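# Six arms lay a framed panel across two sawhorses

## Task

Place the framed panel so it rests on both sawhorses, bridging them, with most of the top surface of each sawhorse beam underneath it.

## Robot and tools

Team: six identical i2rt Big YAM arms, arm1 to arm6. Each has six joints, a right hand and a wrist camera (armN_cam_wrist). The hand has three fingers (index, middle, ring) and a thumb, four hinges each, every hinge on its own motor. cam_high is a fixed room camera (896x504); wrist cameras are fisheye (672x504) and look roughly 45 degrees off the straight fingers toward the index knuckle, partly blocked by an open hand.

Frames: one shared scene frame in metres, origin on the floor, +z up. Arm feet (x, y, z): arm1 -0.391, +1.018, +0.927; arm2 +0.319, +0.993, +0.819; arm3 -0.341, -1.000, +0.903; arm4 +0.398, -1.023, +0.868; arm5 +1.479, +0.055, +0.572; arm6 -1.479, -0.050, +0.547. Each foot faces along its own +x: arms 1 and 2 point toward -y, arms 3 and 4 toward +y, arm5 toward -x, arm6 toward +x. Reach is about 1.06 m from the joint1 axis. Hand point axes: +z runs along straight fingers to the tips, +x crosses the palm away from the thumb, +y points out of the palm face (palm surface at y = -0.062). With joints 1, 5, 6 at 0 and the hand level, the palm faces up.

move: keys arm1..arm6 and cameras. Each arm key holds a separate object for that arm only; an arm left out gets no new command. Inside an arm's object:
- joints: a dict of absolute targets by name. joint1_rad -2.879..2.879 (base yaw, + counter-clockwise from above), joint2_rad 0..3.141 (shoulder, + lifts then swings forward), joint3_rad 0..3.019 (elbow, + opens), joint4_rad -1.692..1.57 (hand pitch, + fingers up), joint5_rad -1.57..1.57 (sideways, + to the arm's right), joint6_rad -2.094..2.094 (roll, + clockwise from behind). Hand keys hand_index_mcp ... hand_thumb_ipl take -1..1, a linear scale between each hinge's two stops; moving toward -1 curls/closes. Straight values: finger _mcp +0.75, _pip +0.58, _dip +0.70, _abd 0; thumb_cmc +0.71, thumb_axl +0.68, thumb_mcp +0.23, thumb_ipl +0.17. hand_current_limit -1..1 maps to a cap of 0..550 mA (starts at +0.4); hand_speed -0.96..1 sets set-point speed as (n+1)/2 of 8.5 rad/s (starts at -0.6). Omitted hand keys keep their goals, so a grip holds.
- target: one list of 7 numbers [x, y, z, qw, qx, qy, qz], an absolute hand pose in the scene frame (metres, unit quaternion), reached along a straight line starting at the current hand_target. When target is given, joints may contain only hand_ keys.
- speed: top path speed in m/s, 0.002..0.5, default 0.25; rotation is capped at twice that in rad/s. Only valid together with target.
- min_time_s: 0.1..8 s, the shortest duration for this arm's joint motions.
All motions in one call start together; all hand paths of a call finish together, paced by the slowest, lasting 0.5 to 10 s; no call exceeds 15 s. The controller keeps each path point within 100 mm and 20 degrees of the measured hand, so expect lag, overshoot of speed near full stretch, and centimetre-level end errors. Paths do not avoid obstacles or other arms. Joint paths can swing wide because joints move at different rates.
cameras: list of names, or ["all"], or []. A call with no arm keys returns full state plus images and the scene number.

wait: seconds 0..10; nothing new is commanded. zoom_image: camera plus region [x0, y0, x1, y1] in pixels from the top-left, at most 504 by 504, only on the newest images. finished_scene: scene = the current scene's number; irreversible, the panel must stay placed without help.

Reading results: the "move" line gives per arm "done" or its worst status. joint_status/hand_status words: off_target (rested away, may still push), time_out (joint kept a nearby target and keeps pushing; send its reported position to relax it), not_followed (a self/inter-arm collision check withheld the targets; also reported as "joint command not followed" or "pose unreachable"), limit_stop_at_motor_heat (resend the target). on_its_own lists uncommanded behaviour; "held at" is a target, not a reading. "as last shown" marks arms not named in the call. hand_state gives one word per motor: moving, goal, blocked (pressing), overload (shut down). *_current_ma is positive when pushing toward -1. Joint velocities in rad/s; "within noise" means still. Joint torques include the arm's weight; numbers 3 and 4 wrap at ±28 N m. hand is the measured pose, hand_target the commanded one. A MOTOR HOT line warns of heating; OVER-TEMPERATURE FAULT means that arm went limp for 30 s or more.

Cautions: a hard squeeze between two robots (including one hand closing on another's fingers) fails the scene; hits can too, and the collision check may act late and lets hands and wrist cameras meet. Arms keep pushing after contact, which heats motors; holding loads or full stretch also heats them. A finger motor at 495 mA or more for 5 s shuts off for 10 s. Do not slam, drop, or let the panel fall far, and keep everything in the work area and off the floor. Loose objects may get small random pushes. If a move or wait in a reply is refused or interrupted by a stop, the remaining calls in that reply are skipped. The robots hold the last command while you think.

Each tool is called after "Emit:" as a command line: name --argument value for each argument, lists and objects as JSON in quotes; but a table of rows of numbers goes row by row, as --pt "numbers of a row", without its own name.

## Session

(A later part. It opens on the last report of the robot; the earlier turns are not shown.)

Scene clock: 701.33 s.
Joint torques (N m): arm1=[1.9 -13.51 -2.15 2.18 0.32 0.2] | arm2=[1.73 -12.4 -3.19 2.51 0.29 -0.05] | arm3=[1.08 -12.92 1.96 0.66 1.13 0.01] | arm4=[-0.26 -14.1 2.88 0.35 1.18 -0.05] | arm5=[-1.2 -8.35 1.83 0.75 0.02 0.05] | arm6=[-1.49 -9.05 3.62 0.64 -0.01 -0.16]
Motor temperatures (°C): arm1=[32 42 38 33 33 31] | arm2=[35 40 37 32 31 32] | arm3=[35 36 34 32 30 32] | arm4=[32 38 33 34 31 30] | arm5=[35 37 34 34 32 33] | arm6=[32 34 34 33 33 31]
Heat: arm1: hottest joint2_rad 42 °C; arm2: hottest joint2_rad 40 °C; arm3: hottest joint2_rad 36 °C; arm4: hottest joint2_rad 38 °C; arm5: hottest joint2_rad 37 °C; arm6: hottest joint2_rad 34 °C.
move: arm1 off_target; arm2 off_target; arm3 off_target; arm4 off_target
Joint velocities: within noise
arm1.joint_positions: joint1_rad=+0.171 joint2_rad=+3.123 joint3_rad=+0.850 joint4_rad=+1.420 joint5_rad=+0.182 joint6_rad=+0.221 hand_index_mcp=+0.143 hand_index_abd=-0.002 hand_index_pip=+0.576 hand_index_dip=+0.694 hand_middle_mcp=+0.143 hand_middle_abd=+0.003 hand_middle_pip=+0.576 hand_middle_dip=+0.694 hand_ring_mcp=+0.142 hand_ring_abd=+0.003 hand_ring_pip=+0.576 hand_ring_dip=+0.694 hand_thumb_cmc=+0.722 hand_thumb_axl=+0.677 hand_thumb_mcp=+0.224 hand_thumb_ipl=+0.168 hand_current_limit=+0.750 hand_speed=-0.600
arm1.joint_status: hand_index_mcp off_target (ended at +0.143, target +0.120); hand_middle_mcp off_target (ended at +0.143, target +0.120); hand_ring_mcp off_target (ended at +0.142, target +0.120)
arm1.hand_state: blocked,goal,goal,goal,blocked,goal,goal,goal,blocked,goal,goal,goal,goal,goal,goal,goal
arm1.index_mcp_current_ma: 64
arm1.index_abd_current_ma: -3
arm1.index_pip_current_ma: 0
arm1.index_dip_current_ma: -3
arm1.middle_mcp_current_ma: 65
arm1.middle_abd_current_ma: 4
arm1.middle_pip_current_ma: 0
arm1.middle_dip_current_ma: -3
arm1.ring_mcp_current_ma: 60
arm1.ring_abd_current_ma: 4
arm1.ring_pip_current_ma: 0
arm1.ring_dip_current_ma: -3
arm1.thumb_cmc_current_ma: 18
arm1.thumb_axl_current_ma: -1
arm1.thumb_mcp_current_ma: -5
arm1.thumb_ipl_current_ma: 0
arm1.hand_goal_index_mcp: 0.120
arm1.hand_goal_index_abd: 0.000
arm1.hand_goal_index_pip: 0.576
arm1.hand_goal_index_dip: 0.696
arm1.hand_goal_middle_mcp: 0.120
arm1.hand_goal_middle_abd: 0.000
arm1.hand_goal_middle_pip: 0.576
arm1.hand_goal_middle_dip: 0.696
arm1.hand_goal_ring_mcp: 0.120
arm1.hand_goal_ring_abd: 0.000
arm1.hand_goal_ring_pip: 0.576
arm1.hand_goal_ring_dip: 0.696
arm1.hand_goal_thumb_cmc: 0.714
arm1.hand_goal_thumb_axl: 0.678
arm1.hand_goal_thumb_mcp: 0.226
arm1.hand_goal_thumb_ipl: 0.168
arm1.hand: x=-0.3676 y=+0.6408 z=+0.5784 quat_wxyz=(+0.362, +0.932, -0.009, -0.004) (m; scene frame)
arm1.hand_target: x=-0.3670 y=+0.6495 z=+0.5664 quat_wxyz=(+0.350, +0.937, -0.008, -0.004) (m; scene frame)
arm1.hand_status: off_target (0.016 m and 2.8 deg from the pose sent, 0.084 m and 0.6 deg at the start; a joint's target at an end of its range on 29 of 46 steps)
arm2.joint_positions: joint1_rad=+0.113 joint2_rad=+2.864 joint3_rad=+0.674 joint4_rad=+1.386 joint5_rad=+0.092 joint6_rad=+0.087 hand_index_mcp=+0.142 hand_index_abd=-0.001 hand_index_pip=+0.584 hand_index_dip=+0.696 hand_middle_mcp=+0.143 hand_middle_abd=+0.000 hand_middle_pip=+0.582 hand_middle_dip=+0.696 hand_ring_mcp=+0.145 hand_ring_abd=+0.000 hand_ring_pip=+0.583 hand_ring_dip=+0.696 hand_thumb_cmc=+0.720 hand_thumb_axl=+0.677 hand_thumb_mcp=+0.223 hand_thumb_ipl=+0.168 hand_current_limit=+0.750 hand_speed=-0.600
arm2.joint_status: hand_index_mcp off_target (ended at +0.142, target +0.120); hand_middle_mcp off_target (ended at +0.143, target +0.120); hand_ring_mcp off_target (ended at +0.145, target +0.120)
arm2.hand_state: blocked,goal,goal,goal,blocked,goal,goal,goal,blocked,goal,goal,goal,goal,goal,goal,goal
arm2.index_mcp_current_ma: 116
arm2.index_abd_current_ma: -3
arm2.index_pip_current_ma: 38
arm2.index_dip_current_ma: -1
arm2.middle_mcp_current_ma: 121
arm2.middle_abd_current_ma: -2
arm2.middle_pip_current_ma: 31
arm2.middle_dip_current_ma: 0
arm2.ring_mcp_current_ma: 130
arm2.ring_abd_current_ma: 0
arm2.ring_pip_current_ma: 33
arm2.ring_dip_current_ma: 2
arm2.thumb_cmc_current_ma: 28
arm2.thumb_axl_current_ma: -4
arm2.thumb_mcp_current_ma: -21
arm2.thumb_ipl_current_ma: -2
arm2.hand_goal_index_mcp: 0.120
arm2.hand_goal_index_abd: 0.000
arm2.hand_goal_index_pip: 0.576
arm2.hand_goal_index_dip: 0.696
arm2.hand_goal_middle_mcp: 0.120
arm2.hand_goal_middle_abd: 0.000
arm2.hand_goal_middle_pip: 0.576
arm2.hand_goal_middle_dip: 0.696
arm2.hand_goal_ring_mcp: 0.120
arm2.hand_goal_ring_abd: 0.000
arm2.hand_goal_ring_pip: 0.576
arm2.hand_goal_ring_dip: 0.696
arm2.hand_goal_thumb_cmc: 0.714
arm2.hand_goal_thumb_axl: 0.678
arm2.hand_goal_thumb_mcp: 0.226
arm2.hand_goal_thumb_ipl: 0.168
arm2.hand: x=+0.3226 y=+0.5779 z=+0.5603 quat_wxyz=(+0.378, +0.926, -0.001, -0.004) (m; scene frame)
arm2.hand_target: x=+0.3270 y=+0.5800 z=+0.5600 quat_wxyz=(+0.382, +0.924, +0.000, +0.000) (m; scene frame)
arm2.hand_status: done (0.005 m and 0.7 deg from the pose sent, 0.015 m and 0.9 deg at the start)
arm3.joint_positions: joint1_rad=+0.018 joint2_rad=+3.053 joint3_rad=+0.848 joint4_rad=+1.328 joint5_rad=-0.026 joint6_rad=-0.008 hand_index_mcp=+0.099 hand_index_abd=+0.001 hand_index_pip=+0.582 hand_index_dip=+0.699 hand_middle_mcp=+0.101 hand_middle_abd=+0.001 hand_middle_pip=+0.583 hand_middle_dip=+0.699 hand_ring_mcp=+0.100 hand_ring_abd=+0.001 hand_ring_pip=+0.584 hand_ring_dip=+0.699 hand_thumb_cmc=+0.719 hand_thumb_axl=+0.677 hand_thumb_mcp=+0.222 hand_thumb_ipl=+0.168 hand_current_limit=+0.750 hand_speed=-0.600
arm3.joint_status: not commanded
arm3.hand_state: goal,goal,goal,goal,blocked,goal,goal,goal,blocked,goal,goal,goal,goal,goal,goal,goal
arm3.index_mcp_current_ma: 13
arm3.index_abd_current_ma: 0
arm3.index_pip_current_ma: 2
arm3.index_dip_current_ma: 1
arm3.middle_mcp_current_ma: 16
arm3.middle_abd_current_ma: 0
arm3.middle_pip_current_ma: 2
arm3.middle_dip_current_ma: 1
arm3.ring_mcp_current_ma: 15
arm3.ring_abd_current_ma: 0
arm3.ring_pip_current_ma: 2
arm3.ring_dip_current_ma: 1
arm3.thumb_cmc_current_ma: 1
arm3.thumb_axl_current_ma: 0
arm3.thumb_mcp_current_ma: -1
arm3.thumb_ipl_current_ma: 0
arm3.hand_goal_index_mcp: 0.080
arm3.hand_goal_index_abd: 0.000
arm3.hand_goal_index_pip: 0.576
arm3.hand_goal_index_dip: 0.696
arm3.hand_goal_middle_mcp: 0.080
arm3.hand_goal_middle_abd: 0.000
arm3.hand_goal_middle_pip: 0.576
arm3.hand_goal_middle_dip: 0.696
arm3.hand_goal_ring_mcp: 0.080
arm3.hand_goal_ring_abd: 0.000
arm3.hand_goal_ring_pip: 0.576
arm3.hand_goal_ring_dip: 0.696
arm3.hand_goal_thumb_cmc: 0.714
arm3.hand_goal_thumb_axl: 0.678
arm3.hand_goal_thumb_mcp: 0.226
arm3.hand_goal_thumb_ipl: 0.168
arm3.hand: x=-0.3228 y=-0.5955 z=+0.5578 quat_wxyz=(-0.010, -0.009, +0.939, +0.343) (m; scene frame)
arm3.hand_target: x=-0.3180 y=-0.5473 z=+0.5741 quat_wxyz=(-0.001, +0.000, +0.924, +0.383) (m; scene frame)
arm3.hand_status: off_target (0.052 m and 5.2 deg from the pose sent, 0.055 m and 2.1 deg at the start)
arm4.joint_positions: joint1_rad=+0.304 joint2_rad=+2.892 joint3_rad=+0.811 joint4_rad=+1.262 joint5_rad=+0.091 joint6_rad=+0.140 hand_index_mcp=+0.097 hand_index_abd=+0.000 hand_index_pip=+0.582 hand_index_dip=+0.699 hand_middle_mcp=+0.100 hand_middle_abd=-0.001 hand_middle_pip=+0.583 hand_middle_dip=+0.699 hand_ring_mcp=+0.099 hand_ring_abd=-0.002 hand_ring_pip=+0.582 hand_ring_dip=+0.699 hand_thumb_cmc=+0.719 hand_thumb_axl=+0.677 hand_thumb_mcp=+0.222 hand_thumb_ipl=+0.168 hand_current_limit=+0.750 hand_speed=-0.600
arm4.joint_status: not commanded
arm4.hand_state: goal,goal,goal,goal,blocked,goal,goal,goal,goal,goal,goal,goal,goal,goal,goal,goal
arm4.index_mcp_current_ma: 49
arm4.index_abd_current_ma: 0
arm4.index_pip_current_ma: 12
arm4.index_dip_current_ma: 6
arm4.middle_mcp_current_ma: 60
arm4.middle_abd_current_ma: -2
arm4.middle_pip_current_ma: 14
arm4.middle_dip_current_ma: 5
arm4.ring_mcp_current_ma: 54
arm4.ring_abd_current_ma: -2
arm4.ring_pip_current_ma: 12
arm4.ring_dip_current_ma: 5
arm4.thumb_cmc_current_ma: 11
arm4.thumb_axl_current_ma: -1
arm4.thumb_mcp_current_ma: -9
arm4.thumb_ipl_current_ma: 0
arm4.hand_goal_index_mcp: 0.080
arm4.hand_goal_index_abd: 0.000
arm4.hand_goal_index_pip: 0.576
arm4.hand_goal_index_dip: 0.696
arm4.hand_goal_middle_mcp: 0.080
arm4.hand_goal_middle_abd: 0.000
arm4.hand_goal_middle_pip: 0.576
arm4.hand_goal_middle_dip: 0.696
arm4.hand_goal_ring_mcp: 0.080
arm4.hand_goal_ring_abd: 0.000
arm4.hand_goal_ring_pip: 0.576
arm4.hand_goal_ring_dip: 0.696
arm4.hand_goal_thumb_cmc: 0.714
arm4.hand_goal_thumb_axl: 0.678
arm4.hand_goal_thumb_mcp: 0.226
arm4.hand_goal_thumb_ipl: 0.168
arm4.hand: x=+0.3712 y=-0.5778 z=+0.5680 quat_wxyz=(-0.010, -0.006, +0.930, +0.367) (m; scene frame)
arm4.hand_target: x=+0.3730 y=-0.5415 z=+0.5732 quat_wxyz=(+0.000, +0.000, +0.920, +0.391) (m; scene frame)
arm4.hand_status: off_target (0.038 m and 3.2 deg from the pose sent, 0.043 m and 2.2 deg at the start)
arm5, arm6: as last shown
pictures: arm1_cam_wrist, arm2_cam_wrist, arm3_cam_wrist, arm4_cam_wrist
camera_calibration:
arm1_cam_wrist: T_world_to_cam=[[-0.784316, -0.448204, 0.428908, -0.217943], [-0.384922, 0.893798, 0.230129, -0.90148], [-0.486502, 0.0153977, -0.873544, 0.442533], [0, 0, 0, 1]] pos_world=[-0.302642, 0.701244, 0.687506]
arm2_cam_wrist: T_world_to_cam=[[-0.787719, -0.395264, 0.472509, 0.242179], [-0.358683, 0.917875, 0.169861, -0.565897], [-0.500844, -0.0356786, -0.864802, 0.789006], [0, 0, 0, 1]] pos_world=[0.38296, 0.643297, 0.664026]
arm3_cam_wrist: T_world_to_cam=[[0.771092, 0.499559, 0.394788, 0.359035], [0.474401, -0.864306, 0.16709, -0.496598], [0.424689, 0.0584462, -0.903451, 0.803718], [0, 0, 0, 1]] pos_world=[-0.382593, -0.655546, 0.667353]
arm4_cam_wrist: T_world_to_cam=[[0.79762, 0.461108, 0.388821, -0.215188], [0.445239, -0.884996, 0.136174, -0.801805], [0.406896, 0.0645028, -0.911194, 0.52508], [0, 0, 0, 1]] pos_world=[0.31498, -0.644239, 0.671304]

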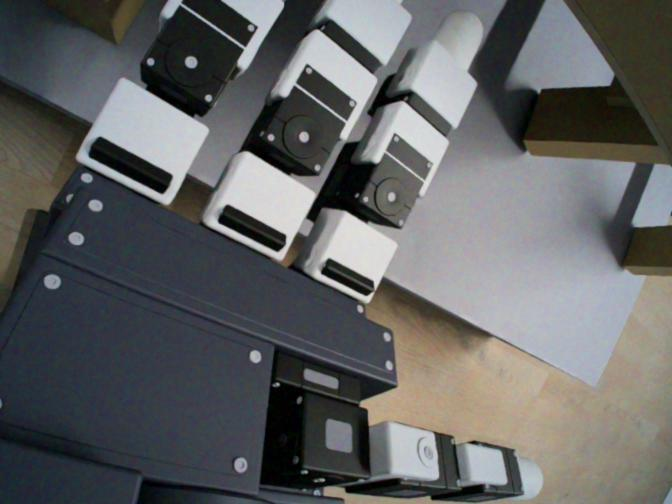

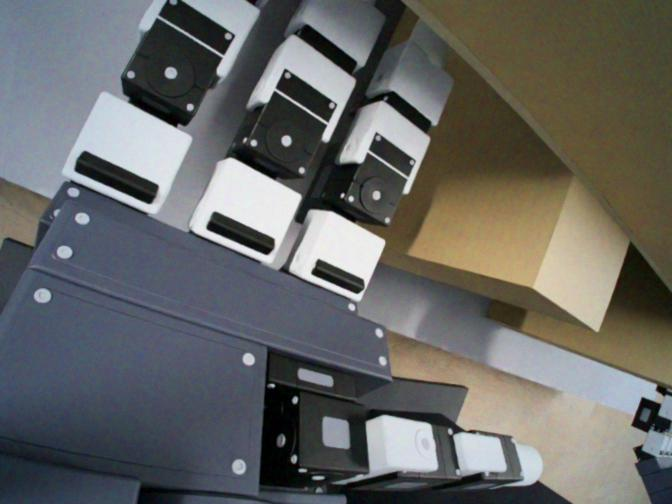

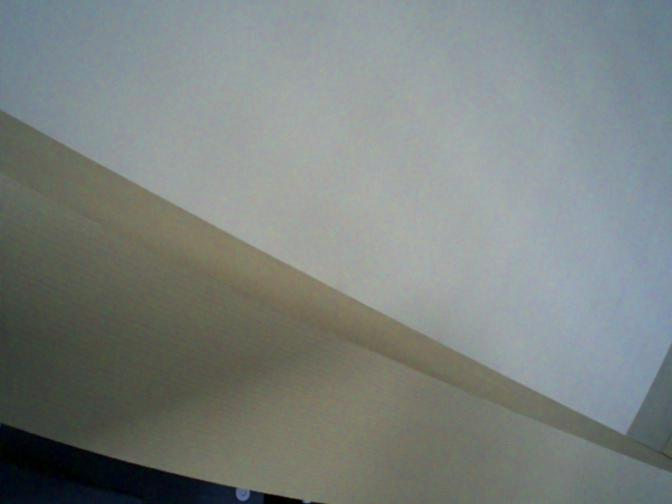

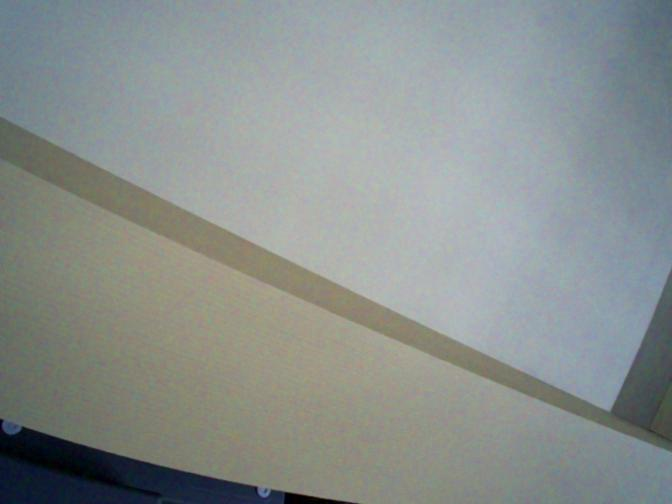

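Emit:
move --arm3 '{"target": [-0.3175, -0.535, 0.64, 0, 0, 0.9135, 0.4067], "speed": 0.08, "joints": {"hand_index_mcp": -0.03, "hand_middle_mcp": -0.03, "hand_ring_mcp": -0.03}}' --arm4 '{"target": [0.373, -0.53, 0.64, 0, 0, 0.9135, 0.4067], "speed": 0.08, "joints": {"hand_index_mcp": -0.03, "hand_middle_mcp": -0.03, "hand_ring_mcp": -0.03}}' --arm2 '{"target": [0.327, 0.60, 0.55, 0.3827, 0.9239, 0, 0], "speed": 0.1}' --cameras '["arm1_cam_wrist", "arm2_cam_wrist", "arm3_cam_wrist", "arm4_cam_wrist", "cam_high"]'

Scene clock: 723.93 s.
Joint torques (N m): arm1=[1.9 -13.45 -2.15 2.13 0.33 0.21] | arm2=[0.91 -11.81 -3.78 2.51 0.29 0] | arm3=[0.85 -16.73 -0.69 4.03 0.11 0.15] | arm4=[-0.62 -18.37 -0.2 3.25 0.56 0.05] | arm5=[-1.26 -8.35 1.83 0.73 0.02 0.06] | arm6=[-1.55 -9.05 3.6 0.65 -0.01 -0.16]
Motor temperatures (°C): arm1=[32 41 38 33 33 31] | arm2=[35 39 37 32 31 32] | arm3=[35 37 34 32 32 32] | arm4=[32 38 33 33 32 30] | arm5=[35 37 34 34 32 33] | arm6=[32 34 34 33 33 31]
Heat: arm1: hottest joint2_rad 41 °C; arm2: hottest joint2_rad 39 °C; arm3: hottest joint2_rad 37 °C; arm4: hottest joint2_rad 38 °C; arm5: hottest joint2_rad 37 °C; arm6: hottest joint2_rad 34 °C.
move: arm2 done; arm3 off_target; arm4 off_target
Joint velocities: within noise
arm1, arm5, arm6: as last shown
arm1.joint_positions: joint1_rad=+0.171 joint2_rad=+3.123 joint3_rad=+0.850 joint4_rad=+1.420 joint5_rad=+0.182 joint6_rad=+0.222 hand_index_mcp=+0.143 hand_index_abd=-0.002 hand_index_pip=+0.576 hand_index_dip=+0.694 hand_middle_mcp=+0.143 hand_middle_abd=+0.003 hand_middle_pip=+0.576 hand_middle_dip=+0.694 hand_ring_mcp=+0.142 hand_ring_abd=+0.003 hand_ring_pip=+0.576 hand_ring_dip=+0.694 hand_thumb_cmc=+0.722 hand_thumb_axl=+0.677 hand_thumb_mcp=+0.224 hand_thumb_ipl=+0.168 hand_current_limit=+0.750 hand_speed=-0.600
arm2.joint_positions: joint1_rad=+0.126 joint2_rad=+2.934 joint3_rad=+0.674 joint4_rad=+1.456 joint5_rad=+0.102 joint6_rad=+0.096 hand_index_mcp=+0.142 hand_index_abd=-0.001 hand_index_pip=+0.584 hand_index_dip=+0.696 hand_middle_mcp=+0.143 hand_middle_abd=+0.000 hand_middle_pip=+0.582 hand_middle_dip=+0.696 hand_ring_mcp=+0.145 hand_ring_abd=+0.000 hand_ring_pip=+0.583 hand_ring_dip=+0.696 hand_thumb_cmc=+0.720 hand_thumb_axl=+0.677 hand_thumb_mcp=+0.223 hand_thumb_ipl=+0.168 hand_current_limit=+0.750 hand_speed=-0.600
arm2.joint_status: not commanded
arm2.hand_state: blocked,goal,goal,goal,blocked,goal,goal,goal,blocked,goal,goal,goal,goal,goal,goal,goal
arm2.index_mcp_current_ma: 116
arm2.index_abd_current_ma: -3
arm2.index_pip_current_ma: 38
arm2.index_dip_current_ma: -1
arm2.middle_mcp_current_ma: 121
arm2.middle_abd_current_ma: -2
arm2.middle_pip_current_ma: 31
arm2.middle_dip_current_ma: 0
arm2.ring_mcp_current_ma: 130
arm2.ring_abd_current_ma: 0
arm2.ring_pip_current_ma: 33
arm2.ring_dip_current_ma: 2
arm2.thumb_cmc_current_ma: 28
arm2.thumb_axl_current_ma: -4
arm2.thumb_mcp_current_ma: -21
arm2.thumb_ipl_current_ma: -2
arm2.hand_goal_index_mcp: 0.120
arm2.hand_goal_index_abd: 0.000
arm2.hand_goal_index_pip: 0.576
arm2.hand_goal_index_dip: 0.696
arm2.hand_goal_middle_mcp: 0.120
arm2.hand_goal_middle_abd: 0.000
arm2.hand_goal_middle_pip: 0.576
arm2.hand_goal_middle_dip: 0.696
arm2.hand_goal_ring_mcp: 0.120
arm2.hand_goal_ring_abd: 0.000
arm2.hand_goal_ring_pip: 0.576
arm2.hand_goal_ring_dip: 0.696
arm2.hand_goal_thumb_cmc: 0.714
arm2.hand_goal_thumb_axl: 0.678
arm2.hand_goal_thumb_mcp: 0.226
arm2.hand_goal_thumb_ipl: 0.168
arm2.hand: x=+0.3229 y=+0.5974 z=+0.5498 quat_wxyz=(+0.379, +0.926, -0.001, -0.004) (m; scene frame)
arm2.hand_target: x=+0.3269 y=+0.6000 z=+0.5500 quat_wxyz=(+0.383, +0.924, +0.000, +0.000) (m; scene frame)
arm2.hand_status: done (0.005 m and 0.7 deg from the pose sent, 0.025 m and 0.7 deg at the start)
arm3.joint_positions: joint1_rad=+0.019 joint2_rad=+2.953 joint3_rad=+0.749 joint4_rad=+1.284 joint5_rad=-0.004 joint6_rad=-0.024 hand_index_mcp=+0.006 hand_index_abd=+0.001 hand_index_pip=+0.591 hand_index_dip=+0.701 hand_middle_mcp=+0.002 hand_middle_abd=+0.001 hand_middle_pip=+0.590 hand_middle_dip=+0.700 hand_ring_mcp=-0.001 hand_ring_abd=+0.001 hand_ring_pip=+0.589 hand_ring_dip=+0.700 hand_thumb_cmc=+0.720 hand_thumb_axl=+0.677 hand_thumb_mcp=+0.222 hand_thumb_ipl=+0.168 hand_current_limit=+0.750 hand_speed=-0.600
arm3.joint_status: hand_index_mcp off_target (ended at +0.006, target -0.030); hand_middle_mcp off_target (ended at +0.002, target -0.030); hand_ring_mcp off_target (ended at -0.001, target -0.030)
arm3.hand_state: blocked,goal,goal,goal,blocked,goal,goal,goal,blocked,goal,goal,goal,goal,goal,goal,goal
arm3.index_mcp_current_ma: 39
arm3.index_abd_current_ma: 0
arm3.index_pip_current_ma: 8
arm3.index_dip_current_ma: 1
arm3.middle_mcp_current_ma: 33
arm3.middle_abd_current_ma: 0
arm3.middle_pip_current_ma: 7
arm3.middle_dip_current_ma: 1
arm3.ring_mcp_current_ma: 26
arm3.ring_abd_current_ma: 0
arm3.ring_pip_current_ma: 6
arm3.ring_dip_current_ma: 1
arm3.thumb_cmc_current_ma: 1
arm3.thumb_axl_current_ma: 0
arm3.thumb_mcp_current_ma: -1
arm3.thumb_ipl_current_ma: 0
arm3.hand_goal_index_mcp: -0.030
arm3.hand_goal_index_abd: 0.000
arm3.hand_goal_index_pip: 0.576
arm3.hand_goal_index_dip: 0.696
arm3.hand_goal_middle_mcp: -0.030
arm3.hand_goal_middle_abd: 0.000
arm3.hand_goal_middle_pip: 0.576
arm3.hand_goal_middle_dip: 0.696
arm3.hand_goal_ring_mcp: -0.030
arm3.hand_goal_ring_abd: 0.000
arm3.hand_goal_ring_pip: 0.576
arm3.hand_goal_ring_dip: 0.696
arm3.hand_goal_thumb_cmc: 0.714
arm3.hand_goal_thumb_axl: 0.678
arm3.hand_goal_thumb_mcp: 0.226
arm3.hand_goal_thumb_ipl: 0.168
arm3.hand: x=-0.3206 y=-0.6003 z=+0.5870 quat_wxyz=(+0.002, -0.013, +0.947, +0.322) (m; scene frame)
arm3.hand_target: x=-0.3178 y=-0.5404 z=+0.6400 quat_wxyz=(-0.001, -0.001, +0.914, +0.406) (m; scene frame)
arm3.hand_status: off_target (0.084 m and 10.5 deg from the pose sent, 0.102 m and 8.1 deg at the start)
arm4.joint_positions: joint1_rad=+0.300 joint2_rad=+2.777 joint3_rad=+0.718 joint4_rad=+1.167 joint5_rad=+0.106 joint6_rad=+0.122 hand_index_mcp=+0.001 hand_index_abd=+0.000 hand_index_pip=+0.593 hand_index_dip=+0.701 hand_middle_mcp=-0.003 hand_middle_abd=-0.001 hand_middle_pip=+0.587 hand_middle_dip=+0.699 hand_ring_mcp=-0.009 hand_ring_abd=-0.002 hand_ring_pip=+0.584 hand_ring_dip=+0.699 hand_thumb_cmc=+0.719 hand_thumb_axl=+0.677 hand_thumb_mcp=+0.222 hand_thumb_ipl=+0.168 hand_current_limit=+0.750 hand_speed=-0.600
arm4.joint_status: hand_index_mcp off_target (ended at +0.001, target -0.030); hand_middle_mcp off_target (ended at -0.003, target -0.030); hand_ring_mcp off_target (ended at -0.009, target -0.030)
arm4.hand_state: blocked,goal,goal,goal,blocked,goal,goal,goal,blocked,goal,goal,goal,goal,goal,goal,goal
arm4.index_mcp_current_ma: 102
arm4.index_abd_current_ma: 0
arm4.index_pip_current_ma: 45
arm4.index_dip_current_ma: 10
arm4.middle_mcp_current_ma: 86
arm4.middle_abd_current_ma: -2
arm4.middle_pip_current_ma: 28
arm4.middle_dip_current_ma: 6
arm4.ring_mcp_current_ma: 63
arm4.ring_abd_current_ma: -2
arm4.ring_pip_current_ma: 17
arm4.ring_dip_current_ma: 5
arm4.thumb_cmc_current_ma: 11
arm4.thumb_axl_current_ma: -1
arm4.thumb_mcp_current_ma: -9
arm4.thumb_ipl_current_ma: 0
arm4.hand_goal_index_mcp: -0.030
arm4.hand_goal_index_abd: 0.000
arm4.hand_goal_index_pip: 0.576
arm4.hand_goal_index_dip: 0.696
arm4.hand_goal_middle_mcp: -0.030
arm4.hand_goal_middle_abd: 0.000
arm4.hand_goal_middle_pip: 0.576
arm4.hand_goal_middle_dip: 0.696
arm4.hand_goal_ring_mcp: -0.030
arm4.hand_goal_ring_abd: 0.000
arm4.hand_goal_ring_pip: 0.576
arm4.hand_goal_ring_dip: 0.696
arm4.hand_goal_thumb_cmc: 0.714
arm4.hand_goal_thumb_axl: 0.678
arm4.hand_goal_thumb_mcp: 0.226
arm4.hand_goal_thumb_ipl: 0.168
arm4.hand: x=+0.3753 y=-0.5852 z=+0.5926 quat_wxyz=(+0.007, -0.012, +0.942, +0.334) (m; scene frame)
arm4.hand_target: x=+0.3738 y=-0.5341 z=+0.6406 quat_wxyz=(+0.001, +0.000, +0.914, +0.407) (m; scene frame)
arm4.hand_status: off_target (0.073 m and 9.1 deg from the pose sent, 0.087 m and 5.1 deg at the start)
pictures: arm1_cam_wrist, arm2_cam_wrist, arm3_cam_wrist, arm4_cam_wrist, cam_high
camera_calibration:
arm1_cam_wrist: T_world_to_cam=[[-0.7848, -0.447764, 0.42848, -0.218185], [-0.384585, 0.894016, 0.229849, -0.901376], [-0.485986, 0.0155984, -0.873827, 0.442695], [0, 0, 0, 1]] pos_world=[-0.302744, 0.701244, 0.687507]
arm2_cam_wrist: T_world_to_cam=[[-0.787832, -0.394504, 0.472956, 0.25437], [-0.358293, 0.918178, 0.169042, -0.581811], [-0.500946, -0.0362805, -0.864718, 0.781159], [0, 0, 0, 1]] pos_world=[0.38326, 0.662897, 0.653526]
arm3_cam_wrist: T_world_to_cam=[[0.761193, 0.515786, 0.393128, 0.355749], [0.468395, -0.856504, 0.21681, -0.533039], [0.448544, 0.0191055, -0.893557, 0.807625], [0, 0, 0, 1]] pos_world=[-0.383375, -0.655471, 0.697371]
arm4_cam_wrist: T_world_to_cam=[[0.784521, 0.48665, 0.384317, -0.2021], [0.437369, -0.873597, 0.213393, -0.84973], [0.439586, 0.000676521, -0.8982, 0.488949], [0, 0, 0, 1]] pos_world=[0.315262, -0.6443, 0.698172]

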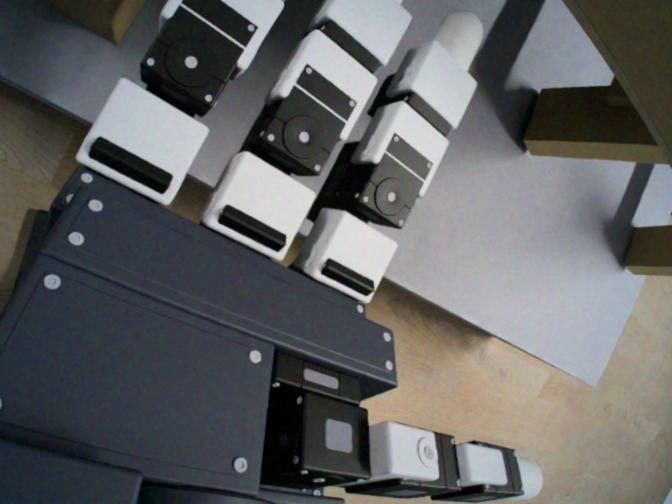

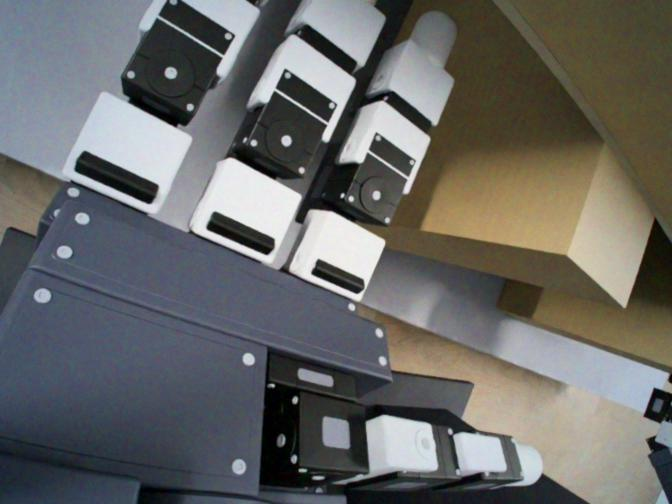

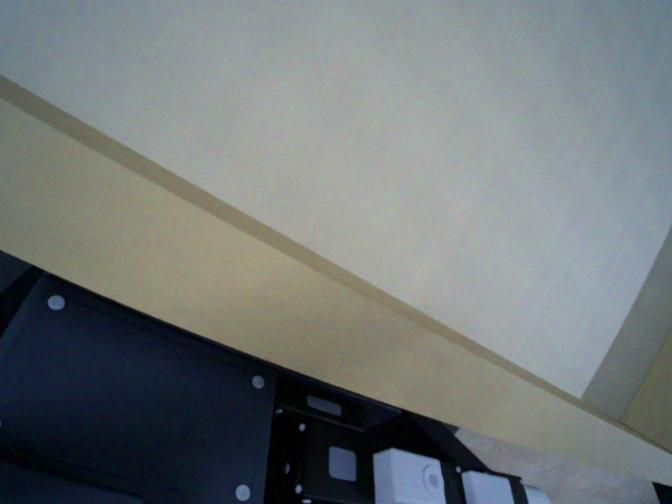

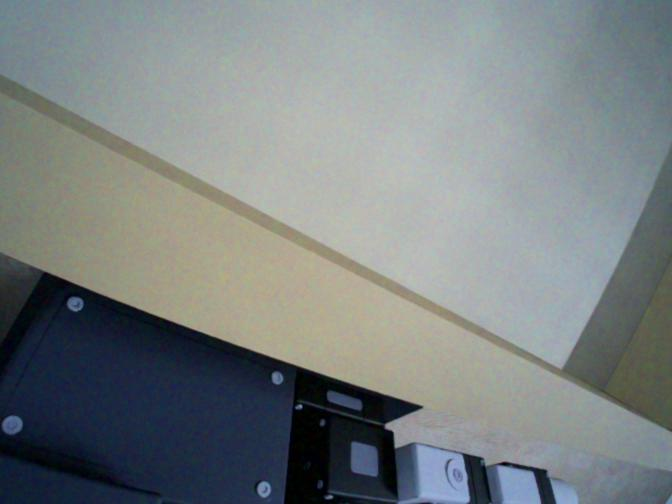

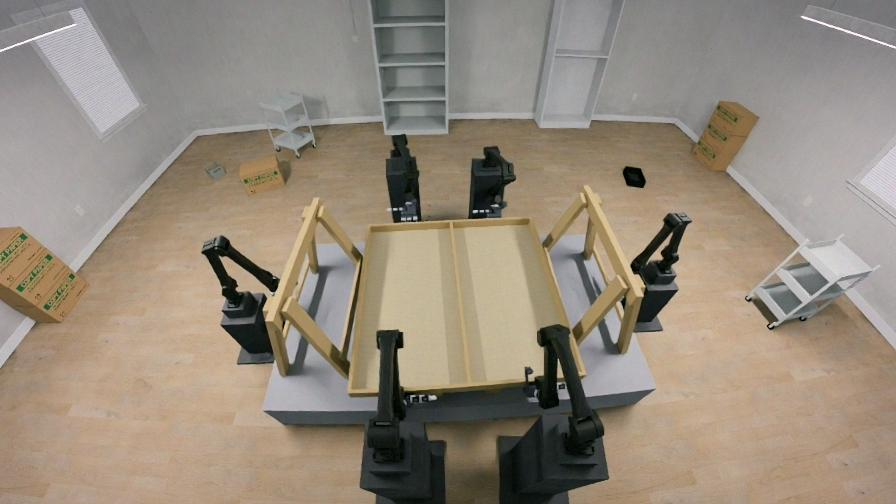

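Emit:
move --arm1 '{"target": [-0.367, 0.50, 0.556, 0.3665, 0.9304, 0, 0], "speed": 0.12, "joints": {"hand_index_mcp": 0.28, "hand_middle_mcp": 0.28, "hand_ring_mcp": 0.28}}' --arm2 '{"target": [0.327, 0.50, 0.556, 0.3827, 0.9239, 0, 0], "speed": 0.12, "joints": {"hand_index_mcp": 0.22, "hand_middle_mcp": 0.22, "hand_ring_mcp": 0.22}}' --cameras '["arm1_cam_wrist", "arm2_cam_wrist"]'

Scene clock: 754.60 s.
Joint torques (N m): arm1=[0.32 -20.31 0.09 2.21 -0.03 0.01] | arm2=[-1.32 -17.08 -1.33 1.4 0.03 -0.23] | arm3=[0.67 -16.73 -0.59 3.95 0.11 0.14] | arm4=[-0.56 -18.2 -0.21 3.22 0.56 0.05] | arm5=[-1.2 -8.35 1.84 0.73 0.02 0.05] | arm6=[-1.49 -8.94 3.6 0.64 -0.01 -0.16]
Motor temperatures (°C): arm1=[32 40 37 33 33 31] | arm2=[35 38 37 32 31 32] | arm3=[35 37 34 32 31 32] | arm4=[32 39 33 34 31 30] | arm5=[35 37 34 34 32 33] | arm6=[32 34 34 33 33 31]
Heat: arm1: hottest joint2_rad 40 °C; arm2: hottest joint2_rad 38 °C; arm3: hottest joint2_rad 37 °C; arm4: hottest joint2_rad 39 °C; arm5: hottest joint2_rad 37 °C; arm6: hottest joint2_rad 34 °C.
move: arm1 done; arm2 off_target
Joint velocities: within noise
arm1.joint_positions: joint1_rad=+0.066 joint2_rad=+3.003 joint3_rad=+1.113 joint4_rad=+1.066 joint5_rad=+0.096 joint6_rad=+0.128 hand_index_mcp=+0.288 hand_index_abd=-0.002 hand_index_pip=+0.576 hand_index_dip=+0.694 hand_middle_mcp=+0.288 hand_middle_abd=+0.003 hand_middle_pip=+0.576 hand_middle_dip=+0.694 hand_ring_mcp=+0.287 hand_ring_abd=+0.003 hand_ring_pip=+0.576 hand_ring_dip=+0.694 hand_thumb_cmc=+0.722 hand_thumb_axl=+0.677 hand_thumb_mcp=+0.224 hand_thumb_ipl=+0.168 hand_current_limit=+0.750 hand_speed=-0.600
arm1.joint_status: all done
arm1.hand_state: goal,goal,goal,goal,goal,goal,goal,goal,goal,goal,goal,goal,goal,goal,goal,goal
arm1.index_mcp_current_ma: 17
arm1.index_abd_current_ma: -3
arm1.index_pip_current_ma: 0
arm1.index_dip_current_ma: -3
arm1.middle_mcp_current_ma: 17
arm1.middle_abd_current_ma: 4
arm1.middle_pip_current_ma: 0
arm1.middle_dip_current_ma: -3
arm1.ring_mcp_current_ma: 16
arm1.ring_abd_current_ma: 4
arm1.ring_pip_current_ma: 0
arm1.ring_dip_current_ma: -3
arm1.thumb_cmc_current_ma: 18
arm1.thumb_axl_current_ma: -1
arm1.thumb_mcp_current_ma: -5
arm1.thumb_ipl_current_ma: 0
arm1.hand_goal_index_mcp: 0.280
arm1.hand_goal_index_abd: 0.000
arm1.hand_goal_index_pip: 0.576
arm1.hand_goal_index_dip: 0.696
arm1.hand_goal_middle_mcp: 0.280
arm1.hand_goal_middle_abd: 0.000
arm1.hand_goal_middle_pip: 0.576
arm1.hand_goal_middle_dip: 0.696
arm1.hand_goal_ring_mcp: 0.280
arm1.hand_goal_ring_abd: 0.000
arm1.hand_goal_ring_pip: 0.576
arm1.hand_goal_ring_dip: 0.696
arm1.hand_goal_thumb_cmc: 0.714
arm1.hand_goal_thumb_axl: 0.678
arm1.hand_goal_thumb_mcp: 0.226
arm1.hand_goal_thumb_ipl: 0.168
arm1.hand: x=-0.3634 y=+0.5034 z=+0.5577 quat_wxyz=(+0.369, +0.929, +0.000, +0.003) (m; scene frame)
arm1.hand_target: x=-0.3671 y=+0.5001 z=+0.5561 quat_wxyz=(+0.366, +0.930, +0.000, +0.000) (m; scene frame)
arm1.hand_status: done (0.005 m and 0.4 deg from the pose sent, 0.143 m and 1.3 deg at the start)
arm2.joint_positions: joint1_rad=+0.107 joint2_rad=+2.784 joint3_rad=+0.816 joint4_rad=+1.160 joint5_rad=+0.075 joint6_rad=+0.082 hand_index_mcp=+0.228 hand_index_abd=-0.001 hand_index_pip=+0.584 hand_index_dip=+0.696 hand_middle_mcp=+0.228 hand_middle_abd=+0.000 hand_middle_pip=+0.582 hand_middle_dip=+0.696 hand_ring_mcp=+0.229 hand_ring_abd=+0.000 hand_ring_pip=+0.583 hand_ring_dip=+0.696 hand_thumb_cmc=+0.724 hand_thumb_axl=+0.677 hand_thumb_mcp=+0.225 hand_thumb_ipl=+0.168 hand_current_limit=+0.750 hand_speed=-0.600
arm2.joint_status: all done
arm2.hand_state: goal,goal,goal,goal,goal,goal,goal,goal,goal,goal,goal,goal,goal,goal,goal,goal
arm2.index_mcp_current_ma: 40
arm2.index_abd_current_ma: -3
arm2.index_pip_current_ma: 37
arm2.index_dip_current_ma: -1
arm2.middle_mcp_current_ma: 42
arm2.middle_abd_current_ma: -2
arm2.middle_pip_current_ma: 30
arm2.middle_dip_current_ma: 0
arm2.ring_mcp_current_ma: 45
arm2.ring_abd_current_ma: 0
arm2.ring_pip_current_ma: 32
arm2.ring_dip_current_ma: 2
arm2.thumb_cmc_current_ma: 50
arm2.thumb_axl_current_ma: -4
arm2.thumb_mcp_current_ma: -5
arm2.thumb_ipl_current_ma: -2
arm2.hand_goal_index_mcp: 0.220
arm2.hand_goal_index_abd: 0.000
arm2.hand_goal_index_pip: 0.576
arm2.hand_goal_index_dip: 0.696
arm2.hand_goal_middle_mcp: 0.220
arm2.hand_goal_middle_abd: 0.000
arm2.hand_goal_middle_pip: 0.576
arm2.hand_goal_middle_dip: 0.696
arm2.hand_goal_ring_mcp: 0.220
arm2.hand_goal_ring_abd: 0.000
arm2.hand_goal_ring_pip: 0.576
arm2.hand_goal_ring_dip: 0.696
arm2.hand_goal_thumb_cmc: 0.714
arm2.hand_goal_thumb_axl: 0.678
arm2.hand_goal_thumb_mcp: 0.226
arm2.hand_goal_thumb_ipl: 0.168
arm2.hand: x=+0.3314 y=+0.5083 z=+0.5490 quat_wxyz=(+0.376, +0.926, +0.001, +0.002) (m; scene frame)
arm2.hand_target: x=+0.3268 y=+0.5002 z=+0.5560 quat_wxyz=(+0.383, +0.924, +0.000, +0.000) (m; scene frame)
arm2.hand_status: off_target (0.012 m and 0.8 deg from the pose sent, 0.098 m and 0.7 deg at the start)
arm3, arm4, arm5, arm6: as last shown
arm4.joint_positions: joint1_rad=+0.300 joint2_rad=+2.776 joint3_rad=+0.718 joint4_rad=+1.167 joint5_rad=+0.106 joint6_rad=+0.122 hand_index_mcp=+0.001 hand_index_abd=+0.000 hand_index_pip=+0.593 hand_index_dip=+0.701 hand_middle_mcp=-0.003 hand_middle_abd=-0.001 hand_middle_pip=+0.587 hand_middle_dip=+0.699 hand_ring_mcp=-0.009 hand_ring_abd=-0.002 hand_ring_pip=+0.584 hand_ring_dip=+0.699 hand_thumb_cmc=+0.719 hand_thumb_axl=+0.677 hand_thumb_mcp=+0.222 hand_thumb_ipl=+0.168 hand_current_limit=+0.750 hand_speed=-0.600
arm4.ring_mcp_current_ma: 64
arm4.hand: x=+0.3753 y=-0.5851 z=+0.5927 quat_wxyz=(+0.007, -0.012, +0.942, +0.334) (m; scene frame)
arm4.hand_target: x=+0.3738 y=-0.5340 z=+0.6406 quat_wxyz=(+0.001, +0.000, +0.914, +0.407) (m; scene frame)
pictures: arm1_cam_wrist, arm2_cam_wrist
camera_calibration:
arm1_cam_wrist: T_world_to_cam=[[-0.777178, -0.45814, 0.431397, -0.261153], [-0.40466, 0.888848, 0.21494, -0.768533], [-0.481918, -0.00752261, -0.876184, 0.44325], [0, 0, 0, 1]] pos_world=[-0.300346, 0.5668, 0.666218]
arm2_cam_wrist: T_world_to_cam=[[-0.788347, -0.404288, 0.463746, 0.236543], [-0.368457, 0.913901, 0.170367, -0.492052], [-0.492695, -0.0365619, -0.869434, 0.781403], [0, 0, 0, 1]] pos_world=[0.390172, 0.573888, 0.653512]

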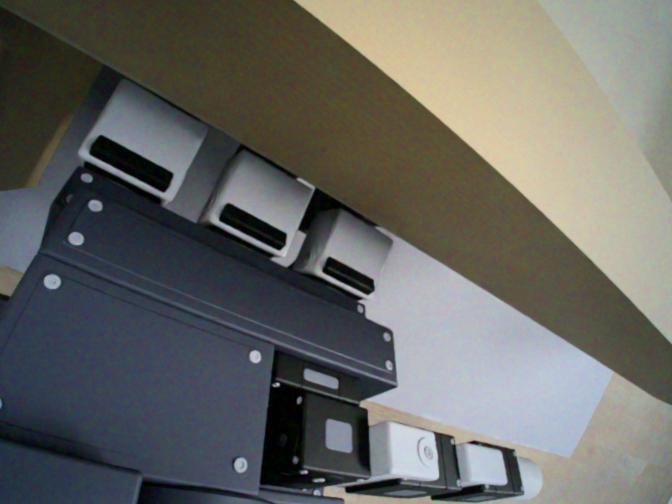

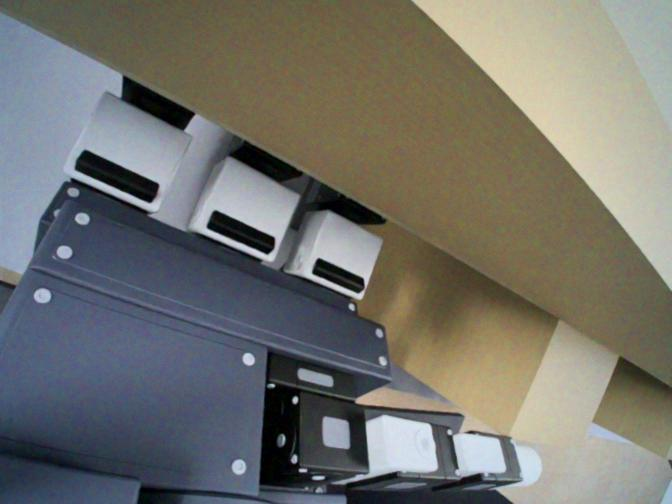

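Emit:
move --arm1 '{"target": [-0.367, 0.455, 0.66, 0.4226, 0.9063, 0, 0], "speed": 0.1, "joints": {"hand_index_mcp": -0.03, "hand_middle_mcp": -0.03, "hand_ring_mcp": -0.03}}' --arm2 '{"target": [0.327, 0.455, 0.66, 0.4226, 0.9063, 0, 0], "speed": 0.1, "joints": {"hand_index_mcp": -0.03, "hand_middle_mcp": -0.03, "hand_ring_mcp": -0.03}}' --arm3 '{"target": [-0.3175, -0.53, 0.66, 0, 0, 0.9063, 0.4226], "speed": 0.08}' --arm4 '{"target": [0.373, -0.525, 0.66, 0, 0, 0.9063, 0.4226], "speed": 0.08}' --cameras '["arm1_cam_wrist", "arm2_cam_wrist", "arm3_cam_wrist", "arm4_cam_wrist", "cam_high"]'

Scene clock: 772.87 s.
Joint torques (N m): arm1=[-0.26 -28.69 -0.49 5.11 0.39 0.04] | arm2=[-1.26 -23.77 -0.32 3.81 0.58 -0.31] | arm3=[0.67 -17.26 -1.91 5.08 0.54 0.1] | arm4=[-0.32 -18.84 -1.43 3.95 1.06 -0.02] | arm5=[-1.2 -8.35 1.84 0.75 0.02 0.05] | arm6=[-1.55 -9 3.6 0.65 -0.01 -0.16]
Motor temperatures (°C): arm1=[32 40 37 33 33 31] | arm2=[35 38 37 32 31 32] | arm3=[35 37 34 32 31 32] | arm4=[32 39 33 34 31 30] | arm5=[35 37 33 34 32 33] | arm6=[32 34 34 33 33 31]
Heat: arm1: hottest joint2_rad 40 °C; arm2: hottest joint2_rad 38 °C; arm3: hottest joint2_rad 37 °C; arm4: hottest joint2_rad 39 °C; arm5: hottest joint2_rad 37 °C; arm6: hottest joint2_rad 34 °C.
move: arm1 off_target; arm2 off_target; arm3 off_target; arm4 off_target
Joint velocities: within noise
arm1.joint_positions: joint1_rad=+0.055 joint2_rad=+2.888 joint3_rad=+1.002 joint4_rad=+1.026 joint5_rad=+0.088 joint6_rad=+0.103 hand_index_mcp=+0.054 hand_index_abd=-0.005 hand_index_pip=+0.617 hand_index_dip=+0.708 hand_middle_mcp=+0.057 hand_middle_abd=-0.001 hand_middle_pip=+0.614 hand_middle_dip=+0.712 hand_ring_mcp=+0.058 hand_ring_abd=-0.001 hand_ring_pip=+0.612 hand_ring_dip=+0.712 hand_thumb_cmc=+0.722 hand_thumb_axl=+0.677 hand_thumb_mcp=+0.224 hand_thumb_ipl=+0.168 hand_current_limit=+0.750 hand_speed=-0.600
arm1.joint_status: hand_index_mcp off_target (ended at +0.054, target -0.030); hand_middle_mcp off_target (ended at +0.057, target -0.030); hand_ring_mcp off_target (ended at +0.058, target -0.030)
arm1.hand_state: blocked,goal,blocked,goal,blocked,goal,blocked,goal,blocked,goal,blocked,goal,goal,goal,goal,goal
arm1.index_mcp_current_ma: 322
arm1.index_abd_current_ma: -8
arm1.index_pip_current_ma: 125
arm1.index_dip_current_ma: 28
arm1.middle_mcp_current_ma: 336
arm1.middle_abd_current_ma: -1
arm1.middle_pip_current_ma: 111
arm1.middle_dip_current_ma: 38
arm1.ring_mcp_current_ma: 342
arm1.ring_abd_current_ma: -1
arm1.ring_pip_current_ma: 106
arm1.ring_dip_current_ma: 39
arm1.thumb_cmc_current_ma: 17
arm1.thumb_axl_current_ma: -1
arm1.thumb_mcp_current_ma: -5
arm1.thumb_ipl_current_ma: 0
arm1.hand_goal_index_mcp: -0.030
arm1.hand_goal_index_abd: 0.000
arm1.hand_goal_index_pip: 0.576
arm1.hand_goal_index_dip: 0.696
arm1.hand_goal_middle_mcp: -0.030
arm1.hand_goal_middle_abd: 0.000
arm1.hand_goal_middle_pip: 0.576
arm1.hand_goal_middle_dip: 0.696
arm1.hand_goal_ring_mcp: -0.030
arm1.hand_goal_ring_abd: 0.000
arm1.hand_goal_ring_pip: 0.576
arm1.hand_goal_ring_dip: 0.696
arm1.hand_goal_thumb_cmc: 0.714
arm1.hand_goal_thumb_axl: 0.678
arm1.hand_goal_thumb_mcp: 0.226
arm1.hand_goal_thumb_ipl: 0.168
arm1.hand: x=-0.3654 y=+0.5067 z=+0.5935 quat_wxyz=(+0.352, +0.936, +0.009, -0.003) (m; scene frame)
arm1.hand_target: x=-0.3679 y=+0.4579 z=+0.6571 quat_wxyz=(+0.423, +0.906, +0.000, -0.001) (m; scene frame)
arm1.hand_status: off_target (0.084 m and 8.8 deg from the pose sent, 0.113 m and 6.7 deg at the start)
arm2.joint_positions: joint1_rad=+0.097 joint2_rad=+2.597 joint3_rad=+0.719 joint4_rad=+1.001 joint5_rad=+0.061 joint6_rad=+0.075 hand_index_mcp=+0.049 hand_index_abd=-0.001 hand_index_pip=+0.598 hand_index_dip=+0.706 hand_middle_mcp=+0.046 hand_middle_abd=-0.001 hand_middle_pip=+0.601 hand_middle_dip=+0.708 hand_ring_mcp=+0.044 hand_ring_abd=+0.000 hand_ring_pip=+0.603 hand_ring_dip=+0.710 hand_thumb_cmc=+0.727 hand_thumb_axl=+0.677 hand_thumb_mcp=+0.225 hand_thumb_ipl=+0.168 hand_current_limit=+0.750 hand_speed=-0.600
arm2.joint_status: hand_index_mcp off_target (ended at +0.049, target -0.030); hand_middle_mcp off_target (ended at +0.046, target -0.030); hand_ring_mcp off_target (ended at +0.044, target -0.030)
arm2.hand_state: blocked,goal,blocked,goal,blocked,goal,blocked,goal,blocked,goal,blocked,goal,goal,goal,goal,goal
arm2.index_mcp_current_ma: 420
arm2.index_abd_current_ma: -4
arm2.index_pip_current_ma: 107
arm2.index_dip_current_ma: 52
arm2.middle_mcp_current_ma: 404
arm2.middle_abd_current_ma: -3
arm2.middle_pip_current_ma: 122
arm2.middle_dip_current_ma: 61
arm2.ring_mcp_current_ma: 394
arm2.ring_abd_current_ma: -1
arm2.ring_pip_current_ma: 135
arm2.ring_dip_current_ma: 68
arm2.thumb_cmc_current_ma: 68
arm2.thumb_axl_current_ma: -4
arm2.thumb_mcp_current_ma: -7
arm2.thumb_ipl_current_ma: -2
arm2.hand_goal_index_mcp: -0.030
arm2.hand_goal_index_abd: 0.000
arm2.hand_goal_index_pip: 0.576
arm2.hand_goal_index_dip: 0.696
arm2.hand_goal_middle_mcp: -0.030
arm2.hand_goal_middle_abd: 0.000
arm2.hand_goal_middle_pip: 0.576
arm2.hand_goal_middle_dip: 0.696
arm2.hand_goal_ring_mcp: -0.030
arm2.hand_goal_ring_abd: 0.000
arm2.hand_goal_ring_pip: 0.576
arm2.hand_goal_ring_dip: 0.696
arm2.hand_goal_thumb_cmc: 0.714
arm2.hand_goal_thumb_axl: 0.678
arm2.hand_goal_thumb_mcp: 0.226
arm2.hand_goal_thumb_ipl: 0.168
arm2.hand: x=+0.3301 y=+0.5047 z=+0.5902 quat_wxyz=(+0.343, +0.939, +0.004, +0.002) (m; scene frame)
arm2.hand_target: x=+0.3264 y=+0.4590 z=+0.6573 quat_wxyz=(+0.423, +0.906, +0.000, -0.001) (m; scene frame)
arm2.hand_status: off_target (0.086 m and 9.9 deg from the pose sent, 0.123 m and 5.8 deg at the start)
arm3.joint_positions: joint1_rad=+0.019 joint2_rad=+2.933 joint3_rad=+0.751 joint4_rad=+1.284 joint5_rad=-0.013 joint6_rad=-0.015 hand_index_mcp=+0.025 hand_index_abd=-0.004 hand_index_pip=+0.601 hand_index_dip=+0.704 hand_middle_mcp=+0.025 hand_middle_abd=-0.003 hand_middle_pip=+0.601 hand_middle_dip=+0.702 hand_ring_mcp=+0.023 hand_ring_abd=-0.003 hand_ring_pip=+0.604 hand_ring_dip=+0.702 hand_thumb_cmc=+0.720 hand_thumb_axl=+0.677 hand_thumb_mcp=+0.222 hand_thumb_ipl=+0.168 hand_current_limit=+0.750 hand_speed=-0.600
arm3.joint_status: not commanded
arm3.hand_state: blocked,goal,blocked,goal,blocked,goal,blocked,goal,blocked,goal,blocked,goal,goal,goal,goal,goal
arm3.index_mcp_current_ma: 81
arm3.index_abd_current_ma: -1
arm3.index_pip_current_ma: 18
arm3.index_dip_current_ma: 3
arm3.middle_mcp_current_ma: 81
arm3.middle_abd_current_ma: 0
arm3.middle_pip_current_ma: 19
arm3.middle_dip_current_ma: 2
arm3.ring_mcp_current_ma: 77
arm3.ring_abd_current_ma: 0
arm3.ring_pip_current_ma: 22
arm3.ring_dip_current_ma: 2
arm3.thumb_cmc_current_ma: 1
arm3.thumb_axl_current_ma: 0
arm3.thumb_mcp_current_ma: -1
arm3.thumb_ipl_current_ma: 0
arm3.hand_goal_index_mcp: -0.030
arm3.hand_goal_index_abd: 0.000
arm3.hand_goal_index_pip: 0.576
arm3.hand_goal_index_dip: 0.696
arm3.hand_goal_middle_mcp: -0.030
arm3.hand_goal_middle_abd: 0.000
arm3.hand_goal_middle_pip: 0.576
arm3.hand_goal_middle_dip: 0.696
arm3.hand_goal_ring_mcp: -0.030
arm3.hand_goal_ring_abd: 0.000
arm3.hand_goal_ring_pip: 0.576
arm3.hand_goal_ring_dip: 0.696
arm3.hand_goal_thumb_cmc: 0.714
arm3.hand_goal_thumb_axl: 0.678
arm3.hand_goal_thumb_mcp: 0.226
arm3.hand_goal_thumb_ipl: 0.168
arm3.hand: x=-0.3215 y=-0.5902 z=+0.5946 quat_wxyz=(-0.004, -0.010, +0.943, +0.333) (m; scene frame)
arm3.hand_target: x=-0.3179 y=-0.5352 z=+0.6572 quat_wxyz=(-0.001, +0.000, +0.906, +0.422) (m; scene frame)
arm3.hand_status: off_target (0.089 m and 11.2 deg from the pose sent, 0.101 m and 12.5 deg at the start)
arm4.joint_positions: joint1_rad=+0.295 joint2_rad=+2.752 joint3_rad=+0.719 joint4_rad=+1.167 joint5_rad=+0.097 joint6_rad=+0.124 hand_index_mcp=+0.033 hand_index_abd=-0.001 hand_index_pip=+0.607 hand_index_dip=+0.707 hand_middle_mcp=+0.031 hand_middle_abd=-0.002 hand_middle_pip=+0.605 hand_middle_dip=+0.703 hand_ring_mcp=+0.028 hand_ring_abd=-0.002 hand_ring_pip=+0.601 hand_ring_dip=+0.703 hand_thumb_cmc=+0.719 hand_thumb_axl=+0.677 hand_thumb_mcp=+0.222 hand_thumb_ipl=+0.168 hand_current_limit=+0.750 hand_speed=-0.600
arm4.joint_status: not commanded
arm4.hand_state: blocked,goal,blocked,goal,blocked,goal,blocked,goal,blocked,goal,blocked,goal,goal,goal,goal,goal
arm4.index_mcp_current_ma: 239
arm4.index_abd_current_ma: -1
arm4.index_pip_current_ma: 94
arm4.index_dip_current_ma: 27
arm4.middle_mcp_current_ma: 228
arm4.middle_abd_current_ma: -2
arm4.middle_pip_current_ma: 87
arm4.middle_dip_current_ma: 16
arm4.ring_mcp_current_ma: 214
arm4.ring_abd_current_ma: -3
arm4.ring_pip_current_ma: 73
arm4.ring_dip_current_ma: 16
arm4.thumb_cmc_current_ma: 11
arm4.thumb_axl_current_ma: -1
arm4.thumb_mcp_current_ma: -9
arm4.thumb_ipl_current_ma: 0
arm4.hand_goal_index_mcp: -0.030
arm4.hand_goal_index_abd: 0.000
arm4.hand_goal_index_pip: 0.576
arm4.hand_goal_index_dip: 0.696
arm4.hand_goal_middle_mcp: -0.030
arm4.hand_goal_middle_abd: 0.000
arm4.hand_goal_middle_pip: 0.576
arm4.hand_goal_middle_dip: 0.696
arm4.hand_goal_ring_mcp: -0.030
arm4.hand_goal_ring_abd: 0.000
arm4.hand_goal_ring_pip: 0.576
arm4.hand_goal_ring_dip: 0.696
arm4.hand_goal_thumb_cmc: 0.714
arm4.hand_goal_thumb_axl: 0.678
arm4.hand_goal_thumb_mcp: 0.226
arm4.hand_goal_thumb_ipl: 0.168
arm4.hand: x=+0.3744 y=-0.5748 z=+0.6025 quat_wxyz=(+0.001, -0.009, +0.938, +0.346) (m; scene frame)
arm4.hand_target: x=+0.3736 y=-0.5289 z=+0.6584 quat_wxyz=(+0.000, +0.001, +0.906, +0.422) (m; scene frame)
arm4.hand_status: off_target (0.076 m and 9.6 deg from the pose sent, 0.090 m and 11.1 deg at the start)
arm5, arm6: as last shown
pictures: arm1_cam_wrist, arm2_cam_wrist, arm3_cam_wrist, arm4_cam_wrist, cam_high
camera_calibration:
arm1_cam_wrist: T_world_to_cam=[[-0.764061, -0.483489, 0.42714, -0.256497], [-0.412, 0.875169, 0.253644, -0.798778], [-0.496454, 0.0178177, -0.86788, 0.450546], [0, 0, 0, 1]] pos_world=[-0.301401, 0.567025, 0.703186]
arm2_cam_wrist: T_world_to_cam=[[-0.785174, -0.44008, 0.435696, 0.248521], [-0.372473, 0.897674, 0.235466, -0.525125], [-0.494737, 0.0225965, -0.868749, 0.786943], [0, 0, 0, 1]] pos_world=[0.388868, 0.562978, 0.699025]
arm3_cam_wrist: T_world_to_cam=[[0.766752, 0.505903, 0.395162, 0.342917], [0.469976, -0.861706, 0.191275, -0.512959], [0.43728, 0.0390562, -0.898477, 0.825849], [0, 0, 0, 1]] pos_world=[-0.382981, -0.647757, 0.704614]
arm4_cam_wrist: T_world_to_cam=[[0.789971, 0.476444, 0.385937, -0.219187], [0.438795, -0.878937, 0.186893, -0.830026], [0.428258, 0.0217069, -0.903396, 0.517744], [0, 0, 0, 1]] pos_world=[0.315634, -0.636349, 0.707447]

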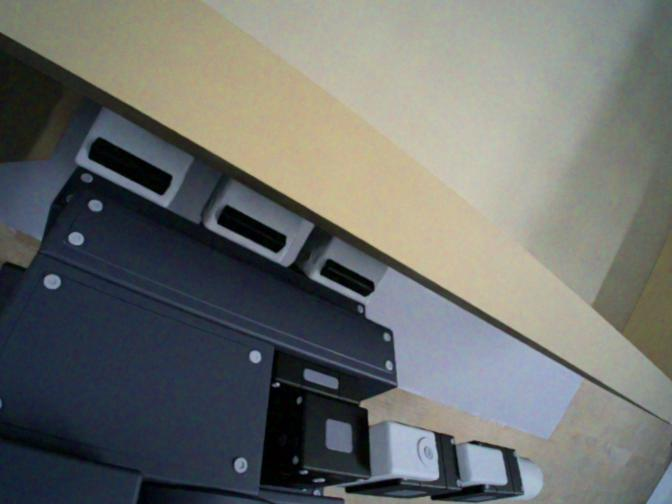

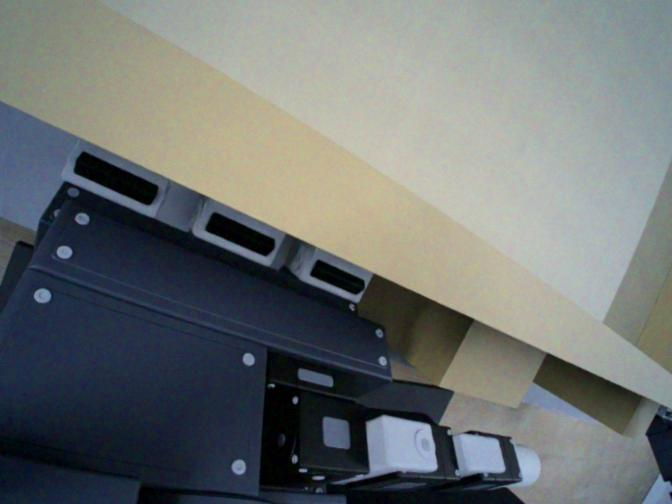

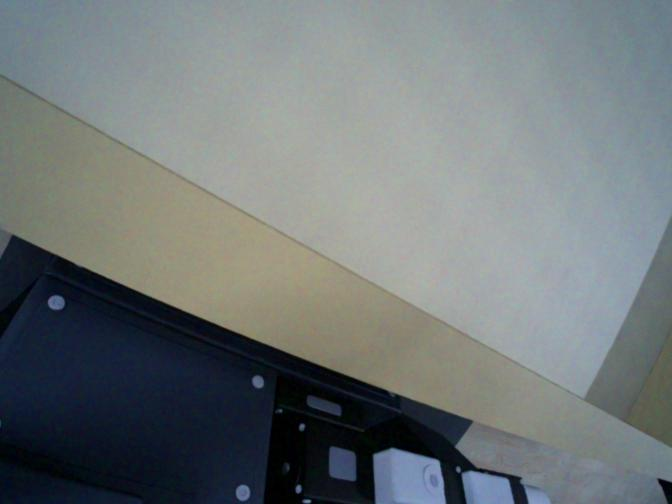

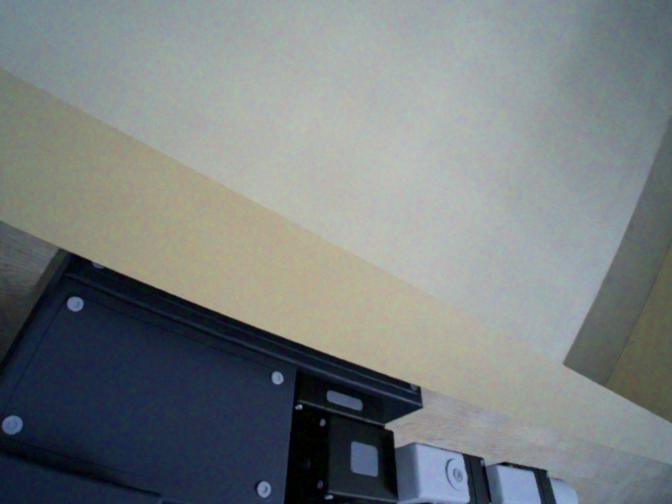

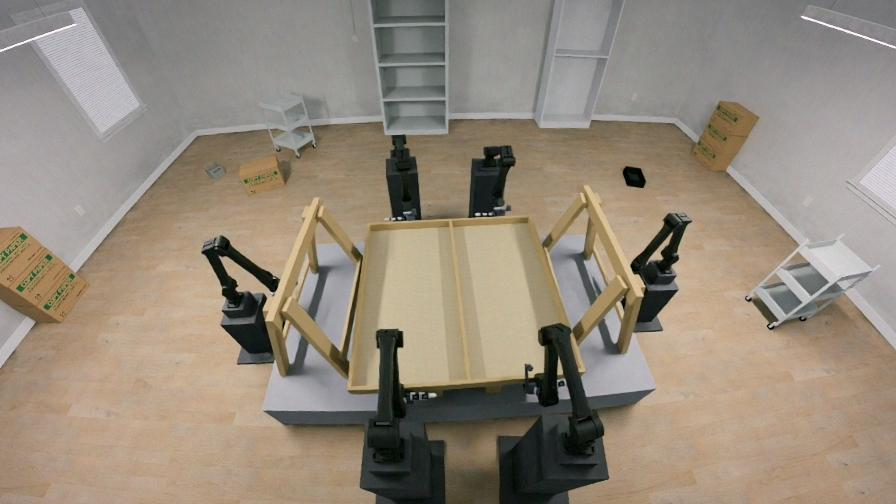

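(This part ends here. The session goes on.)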